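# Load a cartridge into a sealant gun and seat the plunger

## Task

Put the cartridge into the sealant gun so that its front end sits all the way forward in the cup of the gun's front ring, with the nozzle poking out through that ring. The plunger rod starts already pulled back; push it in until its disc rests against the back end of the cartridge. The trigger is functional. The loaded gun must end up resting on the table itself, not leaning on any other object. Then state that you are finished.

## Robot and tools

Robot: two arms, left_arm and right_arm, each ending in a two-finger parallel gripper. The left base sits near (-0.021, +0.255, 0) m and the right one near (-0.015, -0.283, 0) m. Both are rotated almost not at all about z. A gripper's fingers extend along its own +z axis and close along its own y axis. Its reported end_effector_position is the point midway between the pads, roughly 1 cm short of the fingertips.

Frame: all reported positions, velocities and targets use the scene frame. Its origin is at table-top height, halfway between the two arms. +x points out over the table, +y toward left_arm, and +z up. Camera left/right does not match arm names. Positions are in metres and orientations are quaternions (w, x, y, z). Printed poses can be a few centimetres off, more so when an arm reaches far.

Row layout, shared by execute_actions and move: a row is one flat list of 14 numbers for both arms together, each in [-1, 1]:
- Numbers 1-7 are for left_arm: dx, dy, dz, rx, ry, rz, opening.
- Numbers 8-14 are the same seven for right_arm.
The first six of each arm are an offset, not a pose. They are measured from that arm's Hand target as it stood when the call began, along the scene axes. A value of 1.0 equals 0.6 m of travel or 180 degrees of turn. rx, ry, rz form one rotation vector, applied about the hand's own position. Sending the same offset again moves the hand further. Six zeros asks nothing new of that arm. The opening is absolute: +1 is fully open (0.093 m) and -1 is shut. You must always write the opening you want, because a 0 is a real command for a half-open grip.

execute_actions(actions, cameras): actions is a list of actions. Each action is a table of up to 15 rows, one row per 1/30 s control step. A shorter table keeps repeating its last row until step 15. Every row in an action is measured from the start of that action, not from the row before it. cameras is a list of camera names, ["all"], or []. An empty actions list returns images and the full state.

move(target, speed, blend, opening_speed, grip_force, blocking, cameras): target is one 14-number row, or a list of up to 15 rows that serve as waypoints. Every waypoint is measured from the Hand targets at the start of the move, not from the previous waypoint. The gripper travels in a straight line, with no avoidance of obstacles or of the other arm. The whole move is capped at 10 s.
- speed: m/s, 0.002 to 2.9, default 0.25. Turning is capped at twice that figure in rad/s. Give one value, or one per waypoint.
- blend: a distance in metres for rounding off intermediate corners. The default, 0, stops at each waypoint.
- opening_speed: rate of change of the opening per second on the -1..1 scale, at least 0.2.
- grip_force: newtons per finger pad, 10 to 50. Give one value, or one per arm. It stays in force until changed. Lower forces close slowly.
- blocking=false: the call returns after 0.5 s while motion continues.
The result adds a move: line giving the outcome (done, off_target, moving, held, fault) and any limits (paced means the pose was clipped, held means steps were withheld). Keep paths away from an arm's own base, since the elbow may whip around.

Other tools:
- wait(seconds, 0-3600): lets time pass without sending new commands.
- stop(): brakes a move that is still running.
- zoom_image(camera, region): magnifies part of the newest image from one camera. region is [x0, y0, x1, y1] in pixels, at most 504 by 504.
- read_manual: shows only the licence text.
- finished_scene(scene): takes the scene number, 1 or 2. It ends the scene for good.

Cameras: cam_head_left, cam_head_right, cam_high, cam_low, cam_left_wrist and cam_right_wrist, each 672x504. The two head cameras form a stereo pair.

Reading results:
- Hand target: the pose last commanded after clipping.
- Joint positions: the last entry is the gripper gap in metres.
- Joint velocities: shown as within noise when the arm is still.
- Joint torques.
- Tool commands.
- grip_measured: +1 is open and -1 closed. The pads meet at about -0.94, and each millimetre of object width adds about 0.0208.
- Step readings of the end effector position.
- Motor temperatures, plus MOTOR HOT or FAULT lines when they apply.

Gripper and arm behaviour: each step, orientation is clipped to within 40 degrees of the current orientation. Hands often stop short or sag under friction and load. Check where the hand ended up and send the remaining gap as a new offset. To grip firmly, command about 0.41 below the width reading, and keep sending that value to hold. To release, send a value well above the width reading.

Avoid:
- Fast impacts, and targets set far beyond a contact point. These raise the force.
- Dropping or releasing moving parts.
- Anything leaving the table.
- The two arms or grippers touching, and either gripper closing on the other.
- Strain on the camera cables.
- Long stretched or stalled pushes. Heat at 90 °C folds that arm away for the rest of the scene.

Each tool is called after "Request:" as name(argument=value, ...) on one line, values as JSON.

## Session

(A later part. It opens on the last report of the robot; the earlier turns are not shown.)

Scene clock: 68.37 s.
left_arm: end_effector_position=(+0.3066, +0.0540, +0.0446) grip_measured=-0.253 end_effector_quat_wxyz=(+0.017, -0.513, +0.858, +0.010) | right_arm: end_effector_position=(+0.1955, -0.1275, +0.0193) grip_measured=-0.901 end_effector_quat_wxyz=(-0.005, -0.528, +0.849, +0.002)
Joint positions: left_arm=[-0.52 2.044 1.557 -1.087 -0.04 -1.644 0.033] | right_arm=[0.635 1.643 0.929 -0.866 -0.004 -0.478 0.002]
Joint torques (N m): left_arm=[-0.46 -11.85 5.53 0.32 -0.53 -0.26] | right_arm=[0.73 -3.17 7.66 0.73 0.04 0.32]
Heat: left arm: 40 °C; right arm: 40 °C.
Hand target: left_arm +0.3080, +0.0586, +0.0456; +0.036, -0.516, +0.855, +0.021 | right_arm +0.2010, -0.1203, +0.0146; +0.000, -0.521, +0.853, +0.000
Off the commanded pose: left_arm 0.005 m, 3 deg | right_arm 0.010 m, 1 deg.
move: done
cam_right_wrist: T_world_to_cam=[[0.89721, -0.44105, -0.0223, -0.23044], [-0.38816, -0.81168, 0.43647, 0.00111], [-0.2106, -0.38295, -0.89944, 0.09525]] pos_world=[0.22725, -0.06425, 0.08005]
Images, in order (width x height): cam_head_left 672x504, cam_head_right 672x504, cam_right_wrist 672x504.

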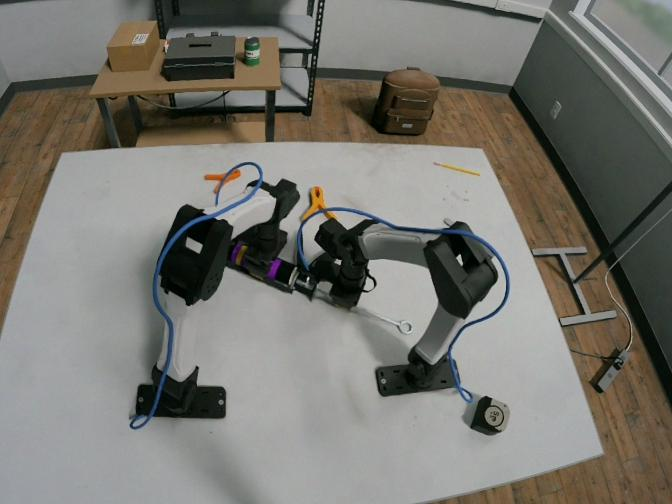

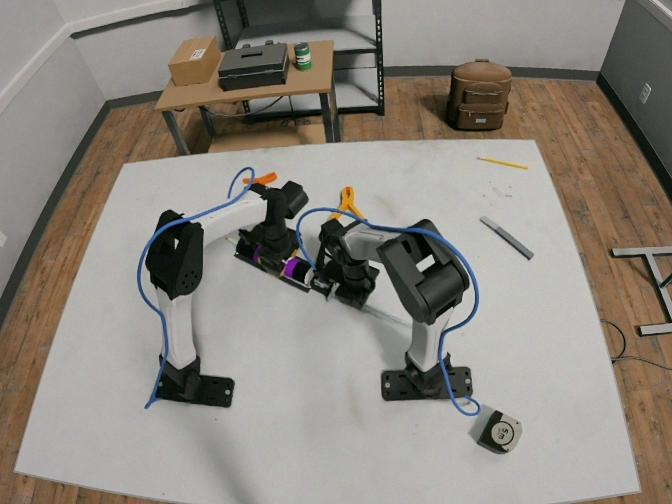

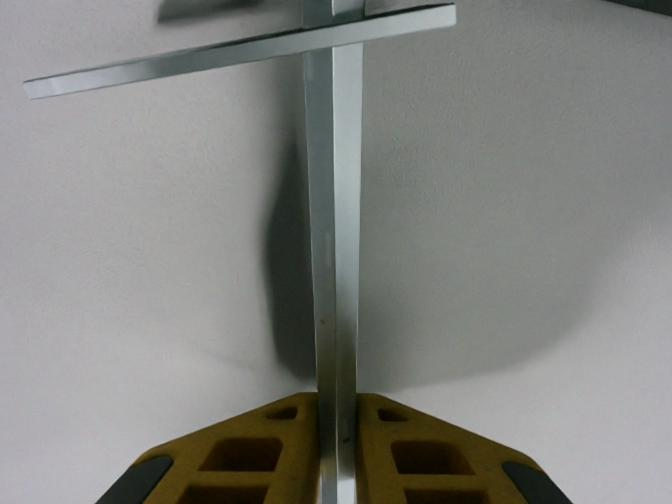

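Request:
execute_actions(actions=[])

Scene clock: 68.80 s.
left_arm: end_effector_position=(+0.3066, +0.0540, +0.0446) grip_measured=-0.253 end_effector_quat_wxyz=(+0.017, -0.513, +0.858, +0.010) | right_arm: end_effector_position=(+0.1955, -0.1275, +0.0193) grip_measured=-0.901 end_effector_quat_wxyz=(-0.005, -0.528, +0.849, +0.002)
Joint positions: left_arm=[-0.52 2.044 1.557 -1.087 -0.04 -1.644 0.033] | right_arm=[0.635 1.643 0.929 -0.866 -0.004 -0.478 0.002]
Joint velocities: within noise
Joint torques (N m): left_arm=[-0.46 -11.84 5.52 0.32 -0.53 -0.26] | right_arm=[0.87 -3.22 7.58 0.74 0.03 0.29]
Motor temperatures (°C): left_arm=[26 40 30 32 26 28 27] | right_arm=[30 37 40 31 25 24 26]
Heat: left arm: 40 °C; right arm: 40 °C.
Hand target: left_arm +0.3080, +0.0586, +0.0456; +0.036, -0.516, +0.855, +0.021 | right_arm +0.2010, -0.1203, +0.0146; +0.000, -0.521, +0.853, +0.000
Tool commands: left_gripper/opening=-0.4 right_gripper/opening=-0.95
Off the commanded pose: left_arm 0.005 m, 3 deg | right_arm 0.010 m, 1 deg.
camera_calibration:
cam_left_wrist: T_world_to_cam=[[0.88569, -0.46408, -0.0134, -0.24587], [-0.42216, -0.81703, 0.39273, 0.19242], [-0.19321, -0.34218, -0.91956, 0.20474]] pos_world=[0.33856, 0.11316, 0.1094]
cam_right_wrist: T_world_to_cam=[[0.89721, -0.44105, -0.0223, -0.23044], [-0.38816, -0.81168, 0.43647, 0.00111], [-0.2106, -0.38295, -0.89944, 0.09525]] pos_world=[0.22725, -0.06425, 0.08005]

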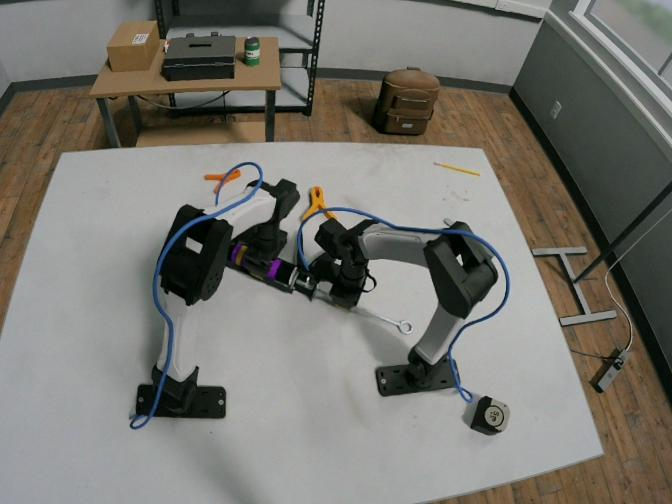

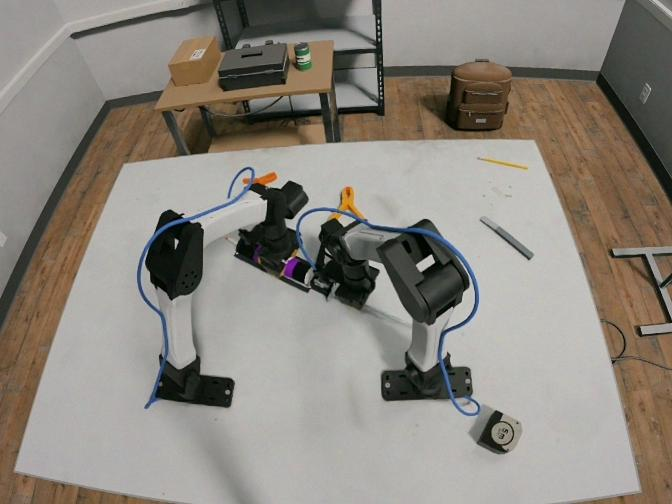

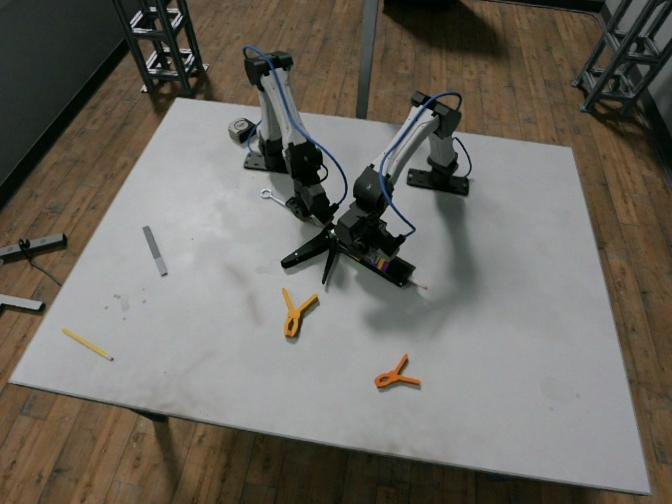

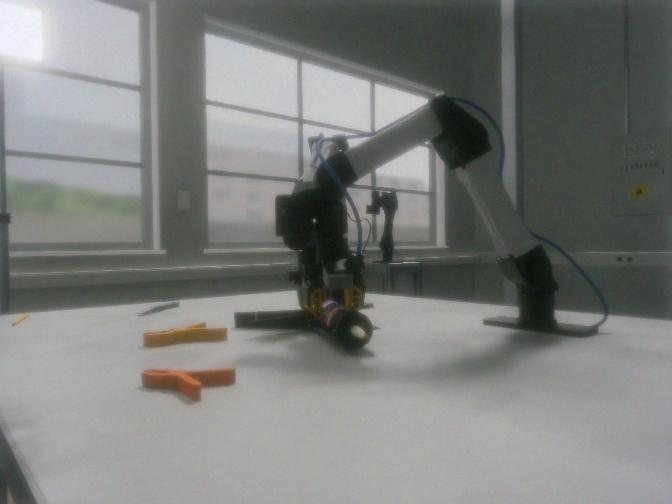

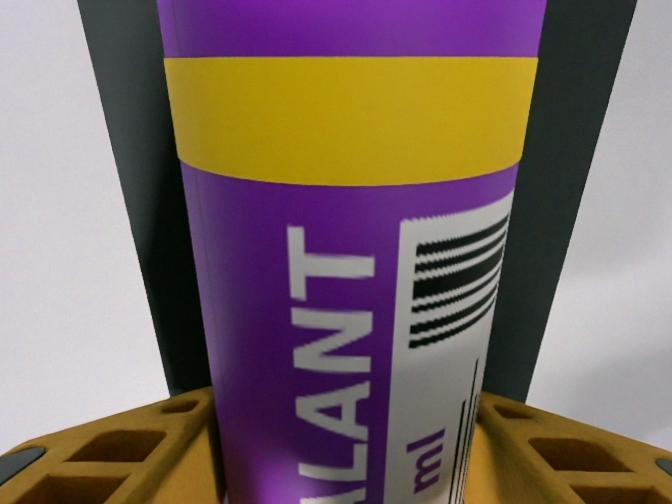

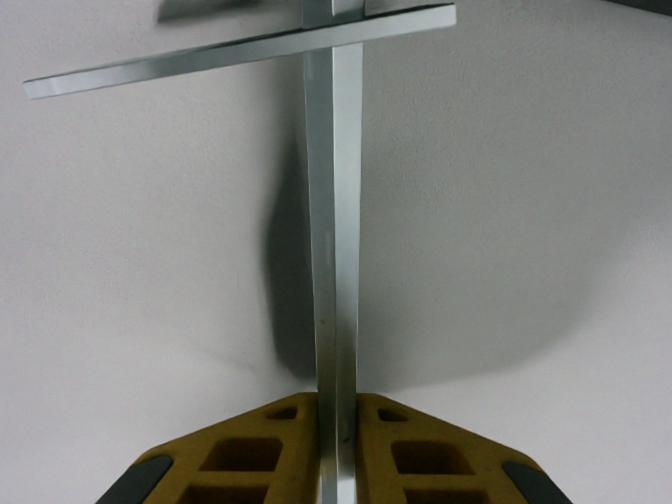

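Request:
move(target=[0,0,0,0,0,0,-0.4,0.0075,0.0149,0.0,0,0,0,-0.95], speed=0.05, cameras=["cam_head_left","cam_head_right","cam_right_wrist"])

Request:
zoom_image(camera="cam_head_left", region=[220, 230, 350, 320])

Request:
zoom_image(camera="cam_head_right", region=[230, 220, 360, 310])

Scene clock: 69.53 s.
left_arm: end_effector_position=(+0.3070, +0.0542, +0.0446) grip_measured=-0.253 end_effector_quat_wxyz=(+0.019, -0.513, +0.858, +0.010) | right_arm: end_effector_position=(+0.1968, -0.1223, +0.0193) grip_measured=-0.902 end_effector_quat_wxyz=(-0.014, -0.526, +0.850, -0.002)
Joint positions: left_arm=[-0.52 2.044 1.557 -1.086 -0.043 -1.644 0.033] | right_arm=[0.651 1.674 0.963 -0.887 0.001 -0.458 0.002]
Joint torques (N m): left_arm=[-0.46 -11.85 5.53 0.32 -0.51 -0.26] | right_arm=[0.77 -3.47 7.87 0.85 0.04 0.26]
Heat: left arm: 40 °C; right arm: 40 °C.
Hand target: left_arm +0.3080, +0.0586, +0.0456; +0.036, -0.516, +0.855, +0.021 | right_arm +0.2054, -0.1115, +0.0145; -0.001, -0.521, +0.853, +0.000
Off the commanded pose: left_arm 0.005 m, 2 deg | right_arm 0.015 m, 2 deg.
move: off_target (right_arm)
cam_right_wrist: T_world_to_cam=[[0.89529, -0.44478, -0.02513, -0.22939], [-0.38647, -0.80351, 0.45279, 0.00612], [-0.22159, -0.39566, -0.89126, 0.09795]] pos_world=[0.22944, -0.05835, 0.07876]

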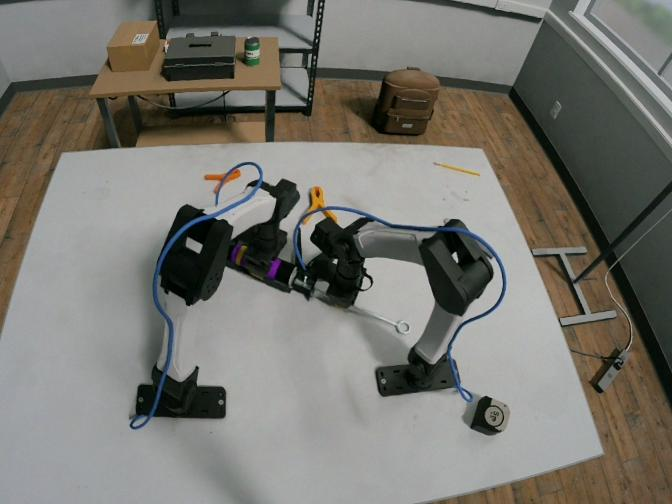

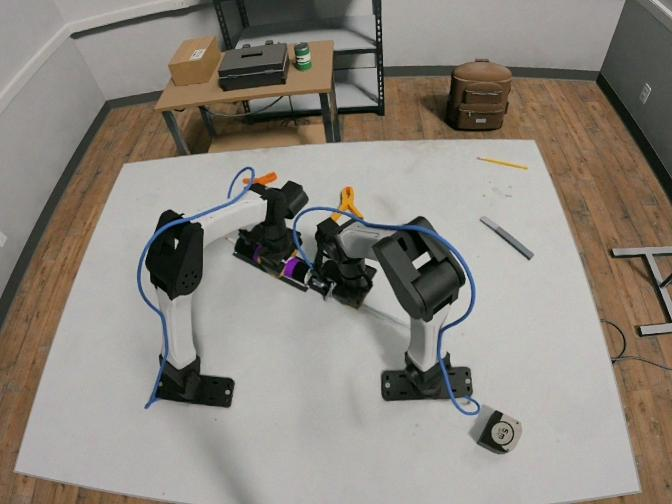

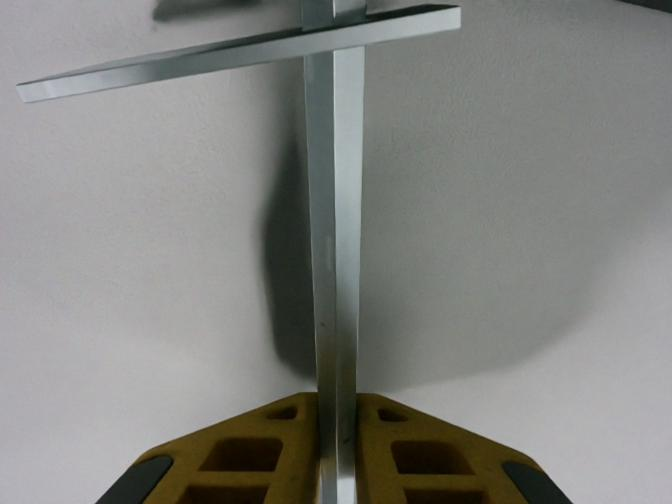

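Scaled by 3.877 from the camera's image (finer frame: 960x720).

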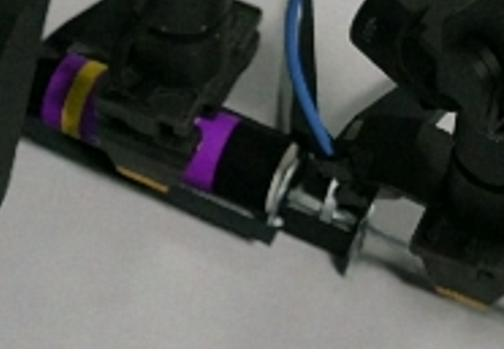

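Scaled by 3.877 from the camera's image (finer frame: 960x720).

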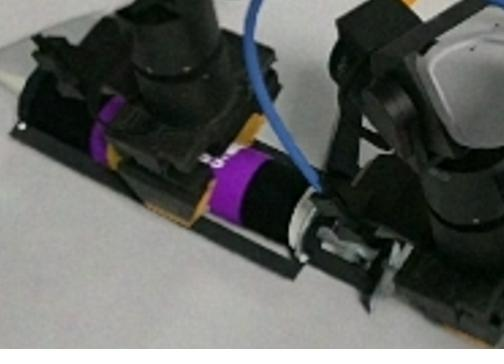

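Request:
move(target=[0,0,0,0,0,0,0.3,0,0,0,0,0,0,-0.95], opening_speed=0.3, cameras=["all"])

Request:
zoom_image(camera="cam_head_left", region=[220, 230, 350, 320])

Request:
zoom_image(camera="cam_low", region=[290, 280, 400, 370])

Scene clock: 72.37 s.
left_arm: end_effector_position=(+0.3087, +0.0569, +0.0448) grip_measured=+0.298 end_effector_quat_wxyz=(+0.027, -0.513, +0.858, +0.015) | right_arm: end_effector_position=(+0.1975, -0.1209, +0.0196) grip_measured=-0.902 end_effector_quat_wxyz=(-0.013, -0.525, +0.851, -0.002)
Joint positions: left_arm=[-0.52 2.044 1.557 -1.086 -0.061 -1.645 0.06] | right_arm=[0.653 1.678 0.968 -0.887 0.001 -0.453 0.002]
Joint torques (N m): left_arm=[-0.47 -11.77 5.56 0.32 -0.31 -0.25] | right_arm=[0.75 -3.73 7.38 0.86 -0.01 0.22]
Heat: left arm: 40 °C; right arm: 40 °C.
Hand target: left_arm +0.3080, +0.0586, +0.0456; +0.036, -0.516, +0.855, +0.021 | right_arm +0.2054, -0.1114, +0.0146; -0.001, -0.521, +0.853, +0.000
Off the commanded pose: left_arm 0.002 m, 1 deg | right_arm 0.013 m, 2 deg.
move: done
cam_left_wrist: T_world_to_cam=[[0.88637, -0.46286, -0.01048, -0.24678], [-0.42591, -0.82408, 0.37349, 0.19801], [-0.18151, -0.32659, -0.92757, 0.20217]] pos_world=[0.33977, 0.11498, 0.11099]
cam_right_wrist: T_world_to_cam=[[0.89412, -0.44715, -0.02446, -0.22944], [-0.38908, -0.80273, 0.45194, 0.00805], [-0.22172, -0.39457, -0.89171, 0.09904]] pos_world=[0.23024, -0.05705, 0.07906]

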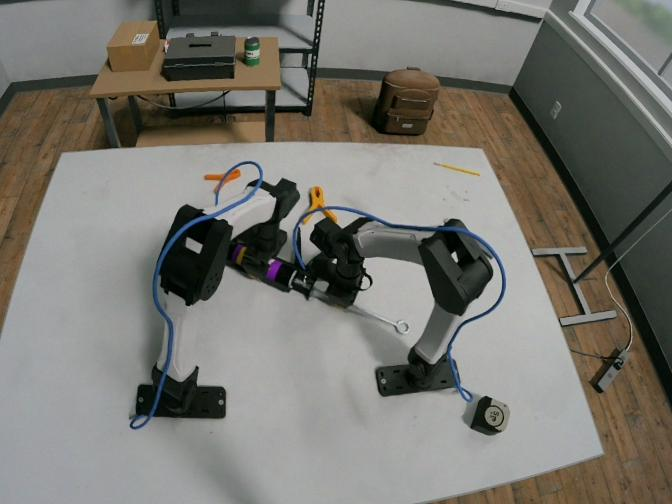

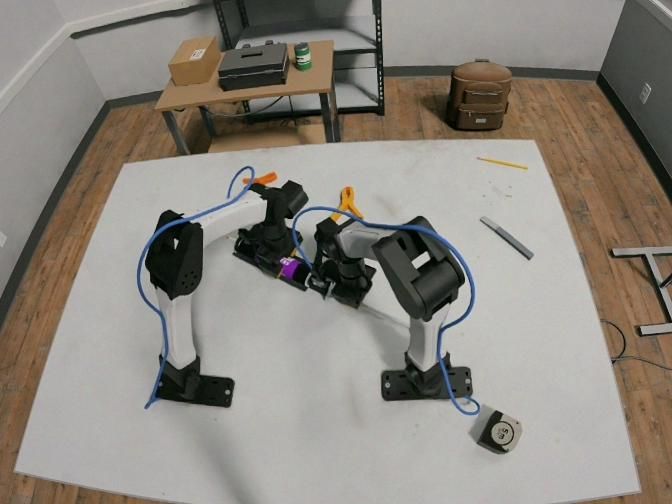

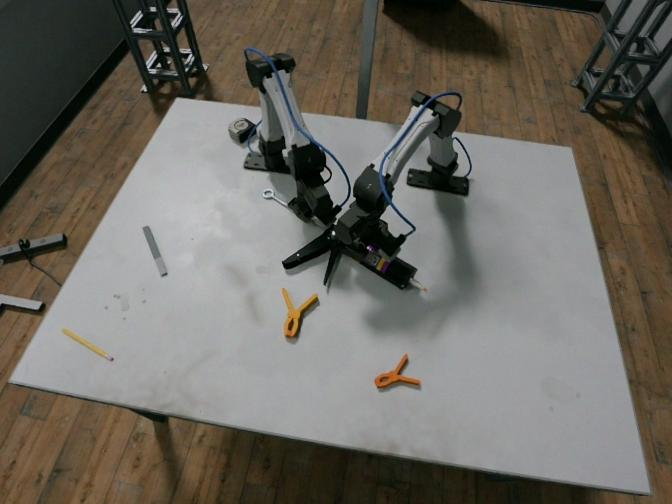

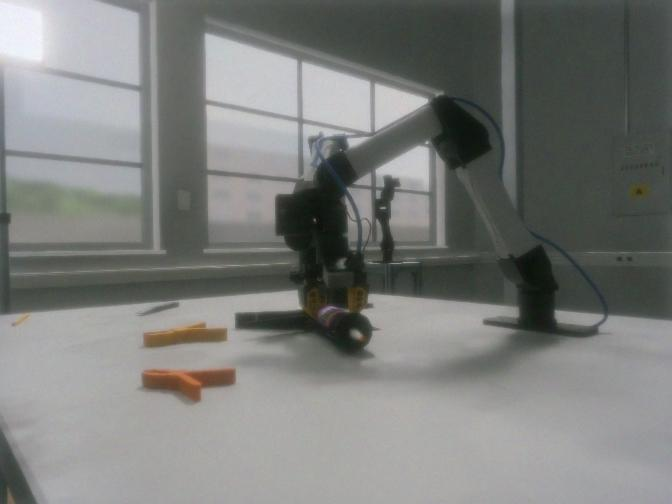

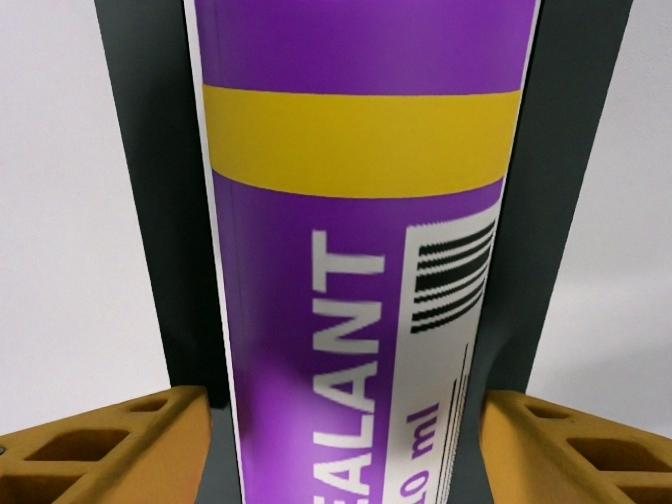

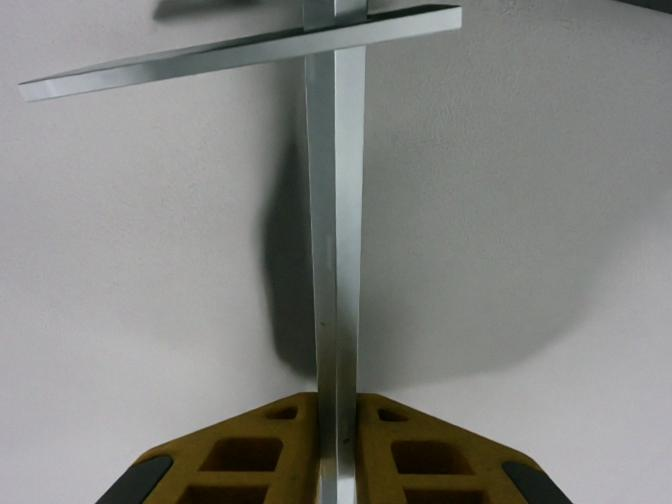

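Scaled by 3.877 from the camera's image (finer frame: 960x720).

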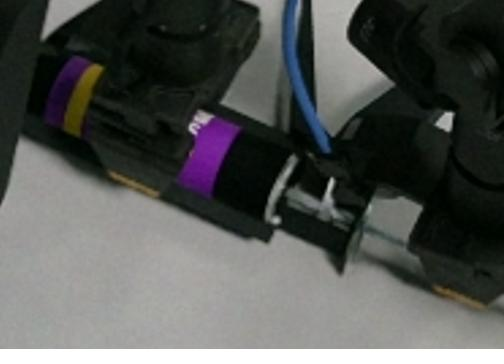

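Scaled by 4.582 from the camera's image (finer frame: 960x720).

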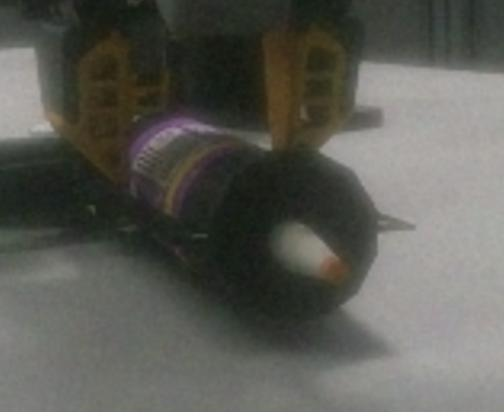

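Request:
move(target=[[0,0,0.1,0,0,0,0.3,0,0,0,0,0,0,-0.95],[0.0,0.12,0.2,0,0,0,0.3,0,0,0,0,0,0,-0.95],[-0.1,0.3,0.3,0,0,0,0.3,0,0,0,0,0,0,-0.95]], blend=0.03, speed=0.2, cameras=["all"])

Request:
zoom_image(camera="cam_head_left", region=[220, 230, 350, 320])

Request:
zoom_image(camera="cam_low", region=[290, 280, 400, 370])

Request:
zoom_image(camera="cam_high", region=[310, 200, 450, 300])

Request:
zoom_image(camera="cam_head_right", region=[210, 220, 340, 310])

Scene clock: 74.90 s.
left_arm: end_effector_position=(+0.2522, +0.2340, +0.2269) grip_measured=+0.299 end_effector_quat_wxyz=(+0.069, -0.517, +0.853, -0.013) | right_arm: end_effector_position=(+0.1975, -0.1209, +0.0196) grip_measured=-0.902 end_effector_quat_wxyz=(-0.013, -0.525, +0.851, -0.002)
Joint positions: left_arm=[-0.067 1.525 1.649 -1.569 -0.064 -1.201 0.06] | right_arm=[0.653 1.678 0.968 -0.887 0.001 -0.453 0.002]
Joint torques (N m): left_arm=[0.62 -6.93 4.56 0.62 -0.21 0.06] | right_arm=[0.57 -3.67 7.32 0.84 -0.02 0.26]
Heat: left arm: 40 °C; right arm: 40 °C.
Hand target: left_arm +0.2480, +0.2386, +0.2256; +0.036, -0.517, +0.855, +0.021 | right_arm +0.2054, -0.1114, +0.0146; -0.001, -0.521, +0.853, +0.000
Off the commanded pose: left_arm 0.006 m, 5 deg | right_arm 0.013 m, 2 deg.
joint sent to its limit (left arm) — joint 4 (wrist pitch), lower limit. The joint targets are off in orientation, not in position.
move: off_target (left_arm)
cam_left_wrist: T_world_to_cam=[[0.88739, -0.45382, 0.08122, -0.13606], [-0.45335, -0.82696, 0.33258, 0.26885], [-0.08377, -0.33194, -0.93957, 0.39795]] pos_world=[0.27596, 0.29268, 0.29554]
cam_right_wrist: T_world_to_cam=[[0.89412, -0.44715, -0.02446, -0.22944], [-0.38908, -0.80273, 0.45194, 0.00805], [-0.22172, -0.39457, -0.89171, 0.09904]] pos_world=[0.23024, -0.05705, 0.07906]

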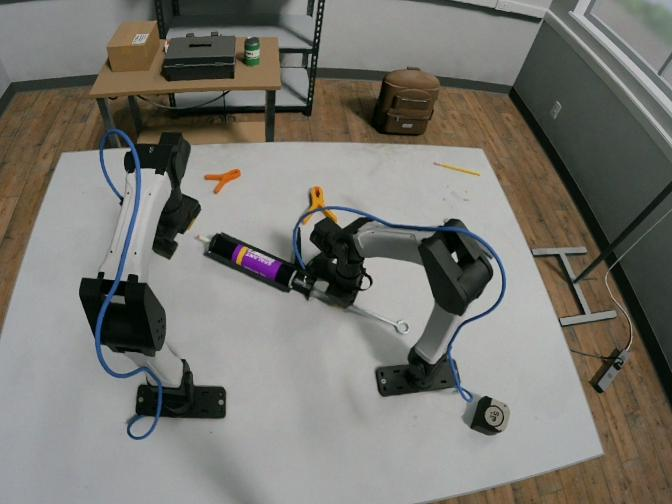

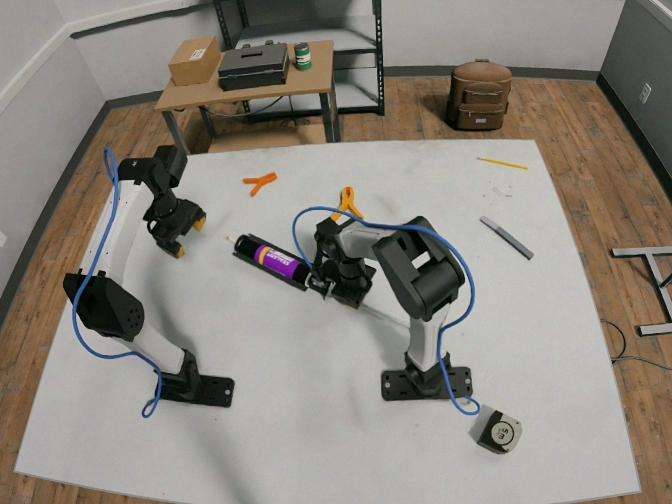

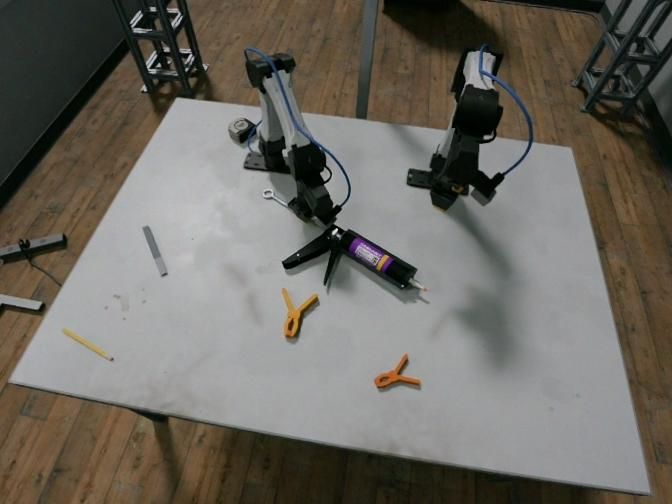

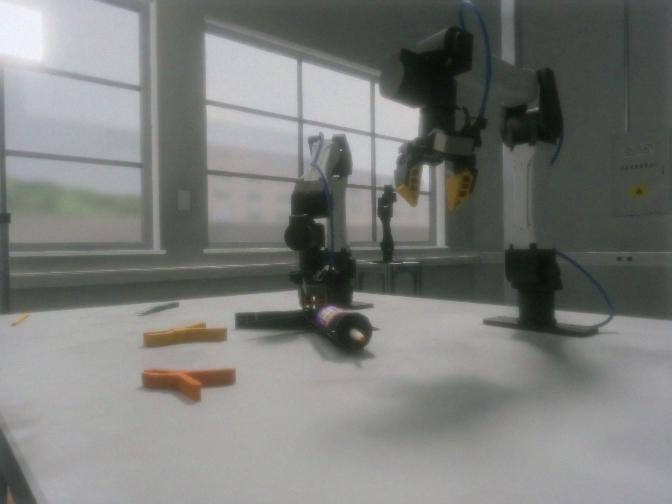

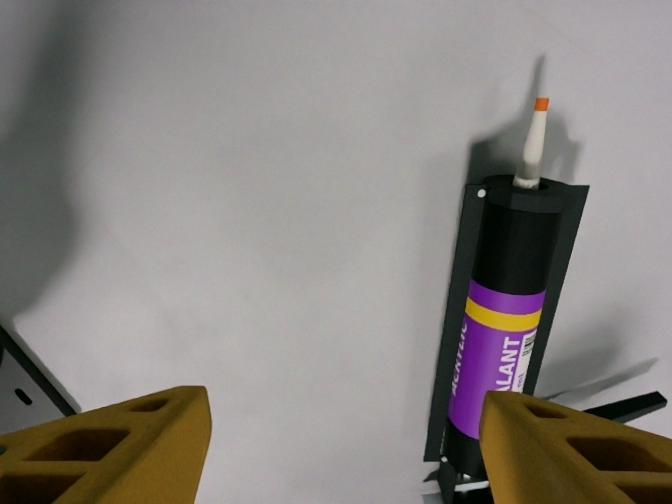

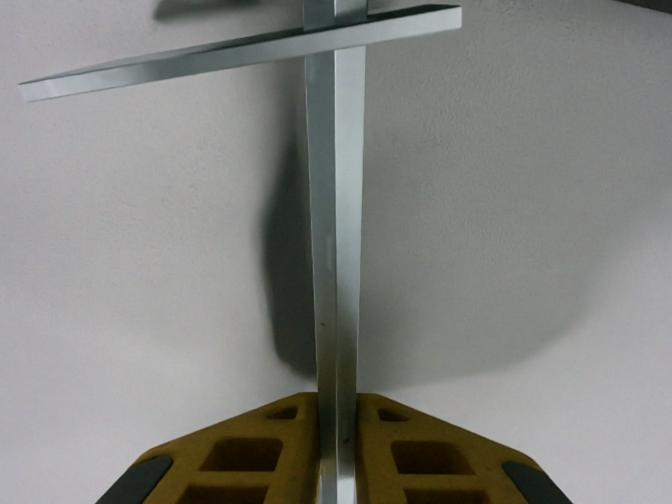

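Scaled by 3.877 from the camera's image (finer frame: 960x720).

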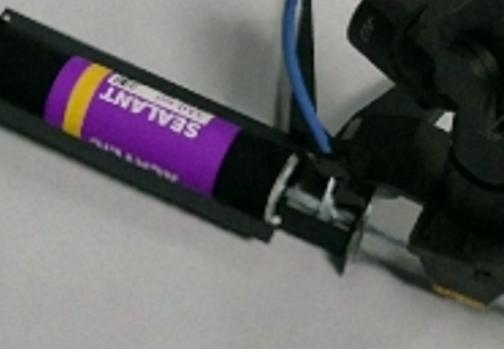

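Scaled by 4.582 from the camera's image (finer frame: 960x720).

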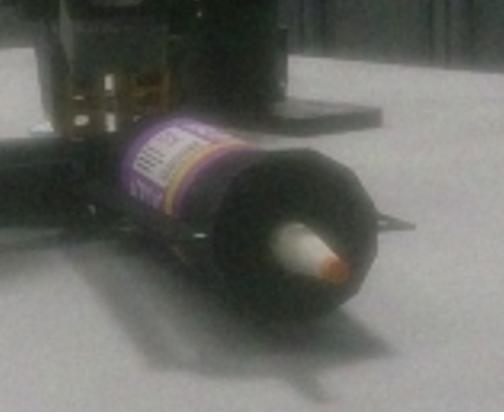

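Scaled by 3.600 from the camera's image (finer frame: 960x720).

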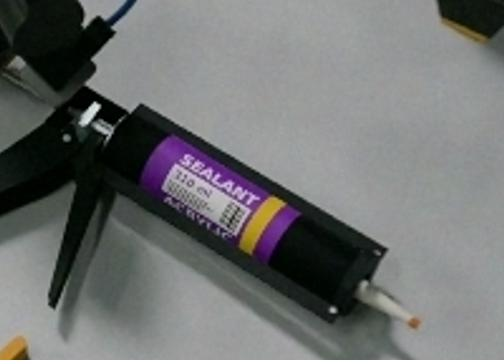

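Scaled by 3.877 from the camera's image (finer frame: 960x720).

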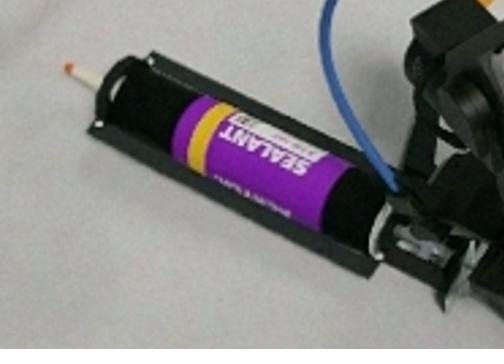

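Request:
zoom_image(camera="cam_head_right", region=[225, 225, 275, 265])

Request:
zoom_image(camera="cam_high", region=[385, 255, 435, 295])

Request:
zoom_image(camera="cam_left_wrist", region=[430, 80, 630, 240])

Request:
zoom_image(camera="cam_head_right", region=[290, 260, 350, 310])

Scaled by 10.080 from the camera's image (finer frame: 960x720).

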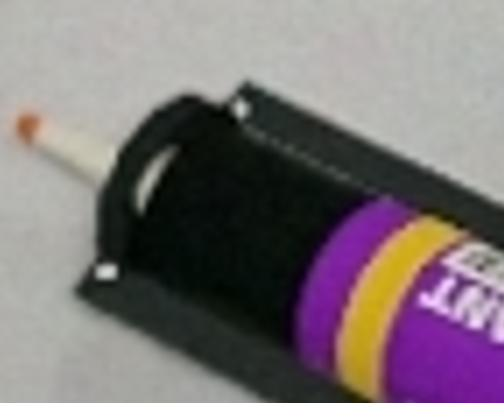

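Scaled by 10.080 from the camera's image (finer frame: 960x720).

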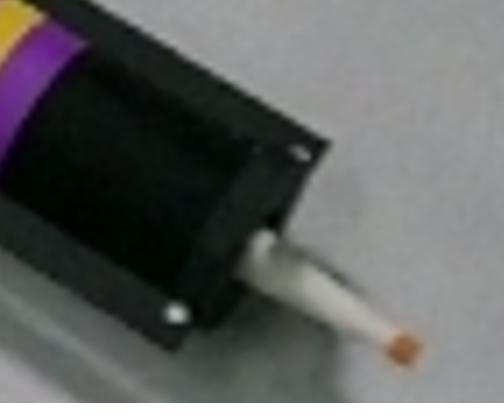

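Scaled by 2.520 from the camera's image (finer frame: 960x720).

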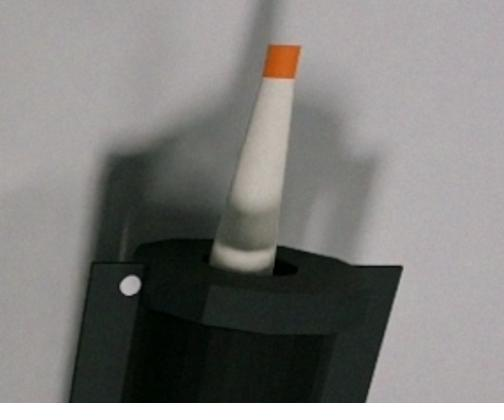

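Scaled by 8.400 from the camera's image (finer frame: 960x720).

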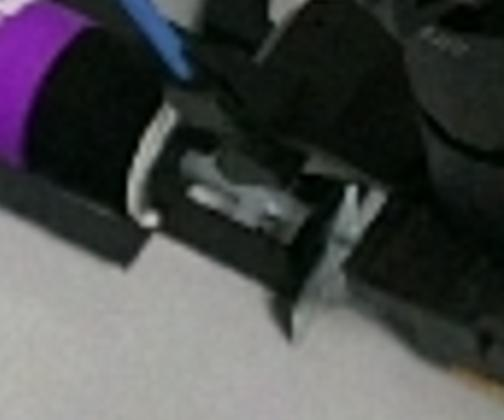

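Request:
move(target=[-0.0,0,0,0,0,0,0.3,0.0075,0.0149,0.0,0,0,0,-0.95], speed=0.05, cameras=["cam_head_left","cam_head_right","cam_right_wrist","cam_high","cam_left_wrist"])

Request:
zoom_image(camera="cam_head_left", region=[270, 250, 320, 300])

Request:
zoom_image(camera="cam_head_right", region=[290, 260, 350, 310])

Request:
zoom_image(camera="cam_head_right", region=[225, 225, 275, 265])

Scene clock: 77.50 s.
left_arm: end_effector_position=(+0.2522, +0.2340, +0.2269) grip_measured=+0.299 end_effector_quat_wxyz=(+0.069, -0.517, +0.853, -0.013) | right_arm: end_effector_position=(+0.1965, -0.1197, +0.0195) grip_measured=-0.902 end_effector_quat_wxyz=(-0.027, -0.522, +0.852, -0.007)
Joint positions: left_arm=[-0.067 1.525 1.649 -1.569 -0.064 -1.2 0.06] | right_arm=[0.663 1.704 0.996 -0.919 0.008 -0.436 0.002]
Joint torques (N m): left_arm=[0.64 -6.95 4.49 0.62 -0.21 0.04] | right_arm=[0.96 -3.75 8.25 1.01 -0.1 0.17]
Heat: left arm: 40 °C; right arm: 40 °C.
Hand target: left_arm +0.2480, +0.2386, +0.2256; +0.036, -0.516, +0.855, +0.021 | right_arm +0.2099, -0.1025, +0.0145; -0.001, -0.521, +0.853, +0.000
Off the commanded pose: left_arm 0.006 m, 5 deg | right_arm 0.022 m, 3 deg.
joint sent to its limit (left arm) — joint 4 (wrist pitch), lower limit. The joint targets are off in orientation, not in position.
move: off_target (right_arm)
cam_left_wrist: T_world_to_cam=[[0.88704, -0.4545, 0.0812, -0.13576], [-0.454, -0.82666, 0.33245, 0.26898], [-0.08398, -0.33176, -0.93962, 0.39797]] pos_world=[0.27596, 0.29268, 0.29554]
cam_right_wrist: T_world_to_cam=[[0.89043, -0.45405, -0.03116, -0.22801], [-0.38565, -0.78909, 0.47814, 0.00911], [-0.24169, -0.41373, -0.87773, 0.10054]] pos_world=[0.23084, -0.05475, 0.07679]
Images, in order (width x height): cam_head_left 672x504, cam_head_right 672x504, cam_high 672x504, cam_left_wrist 672x504, cam_right_wrist 672x504.

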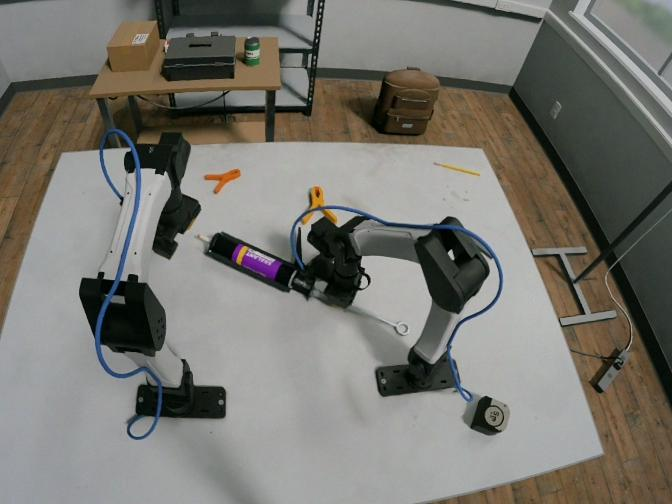

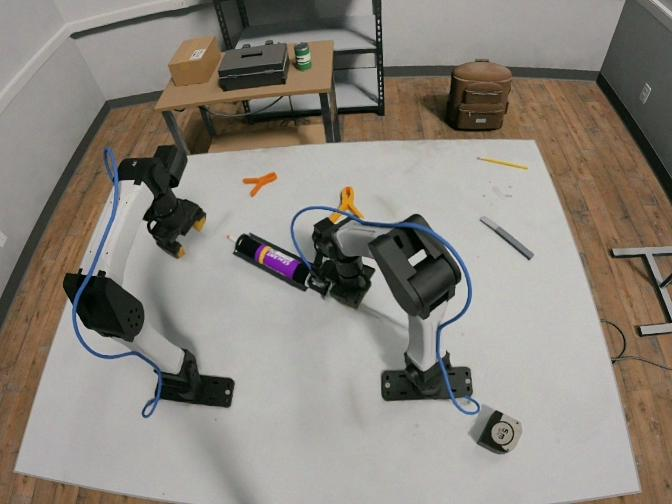

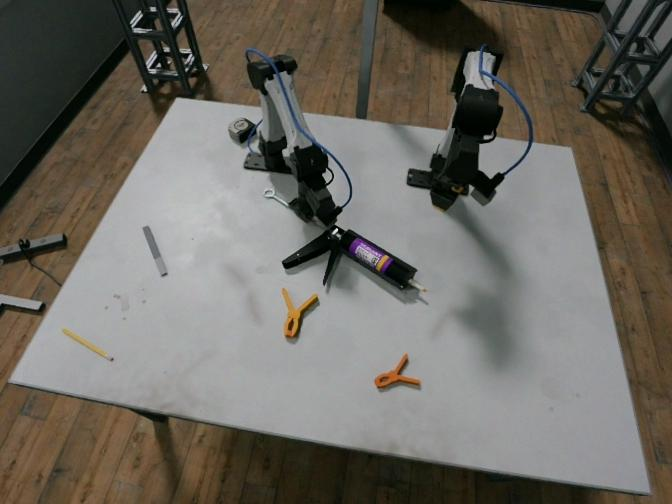

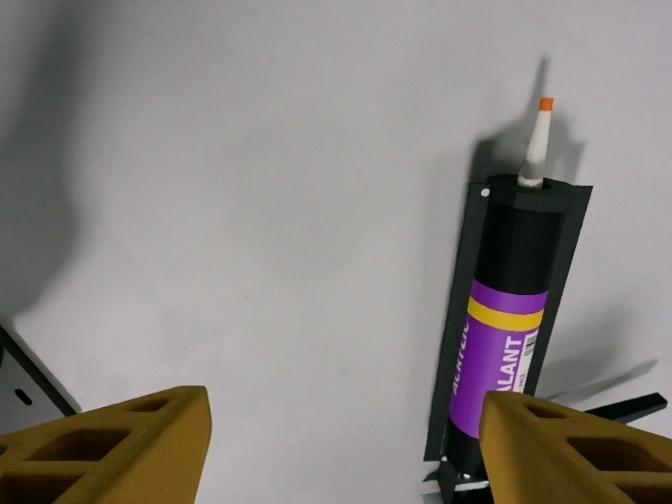

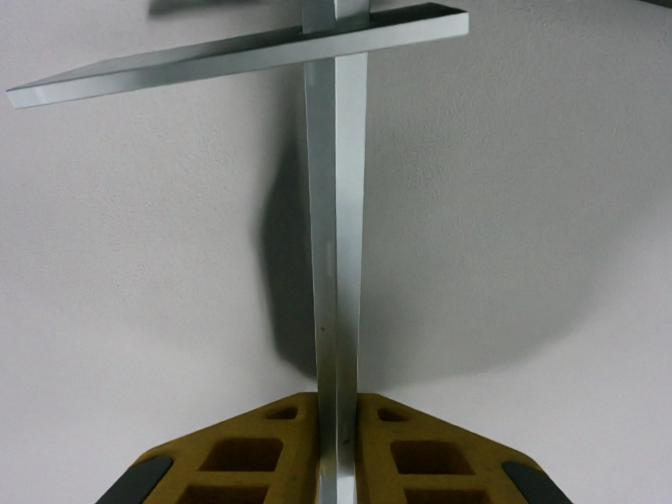

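Scaled by 10.080 from the camera's image (finer frame: 960x720).

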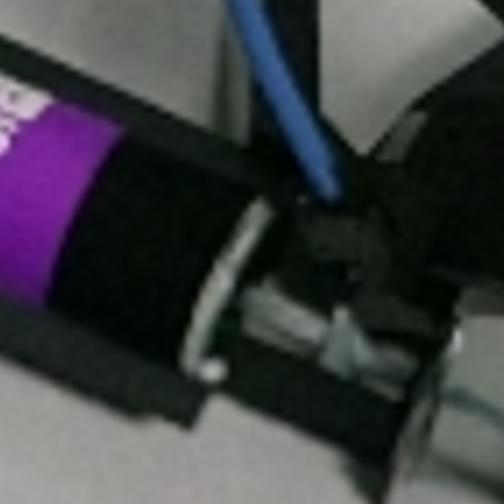

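Scaled by 8.400 from the camera's image (finer frame: 960x720).

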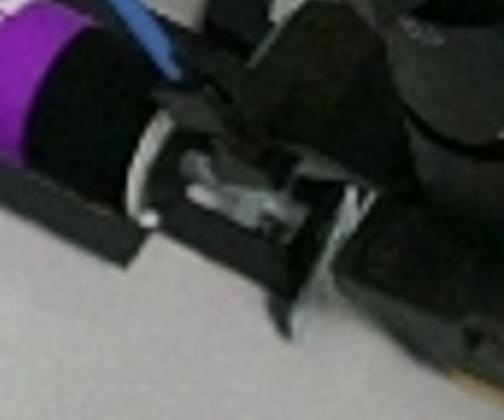

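Scaled by 10.080 from the camera's image (finer frame: 960x720).

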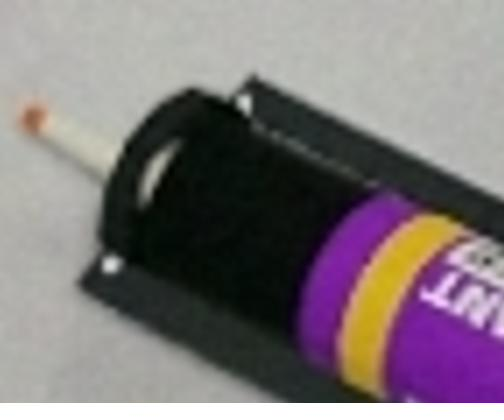

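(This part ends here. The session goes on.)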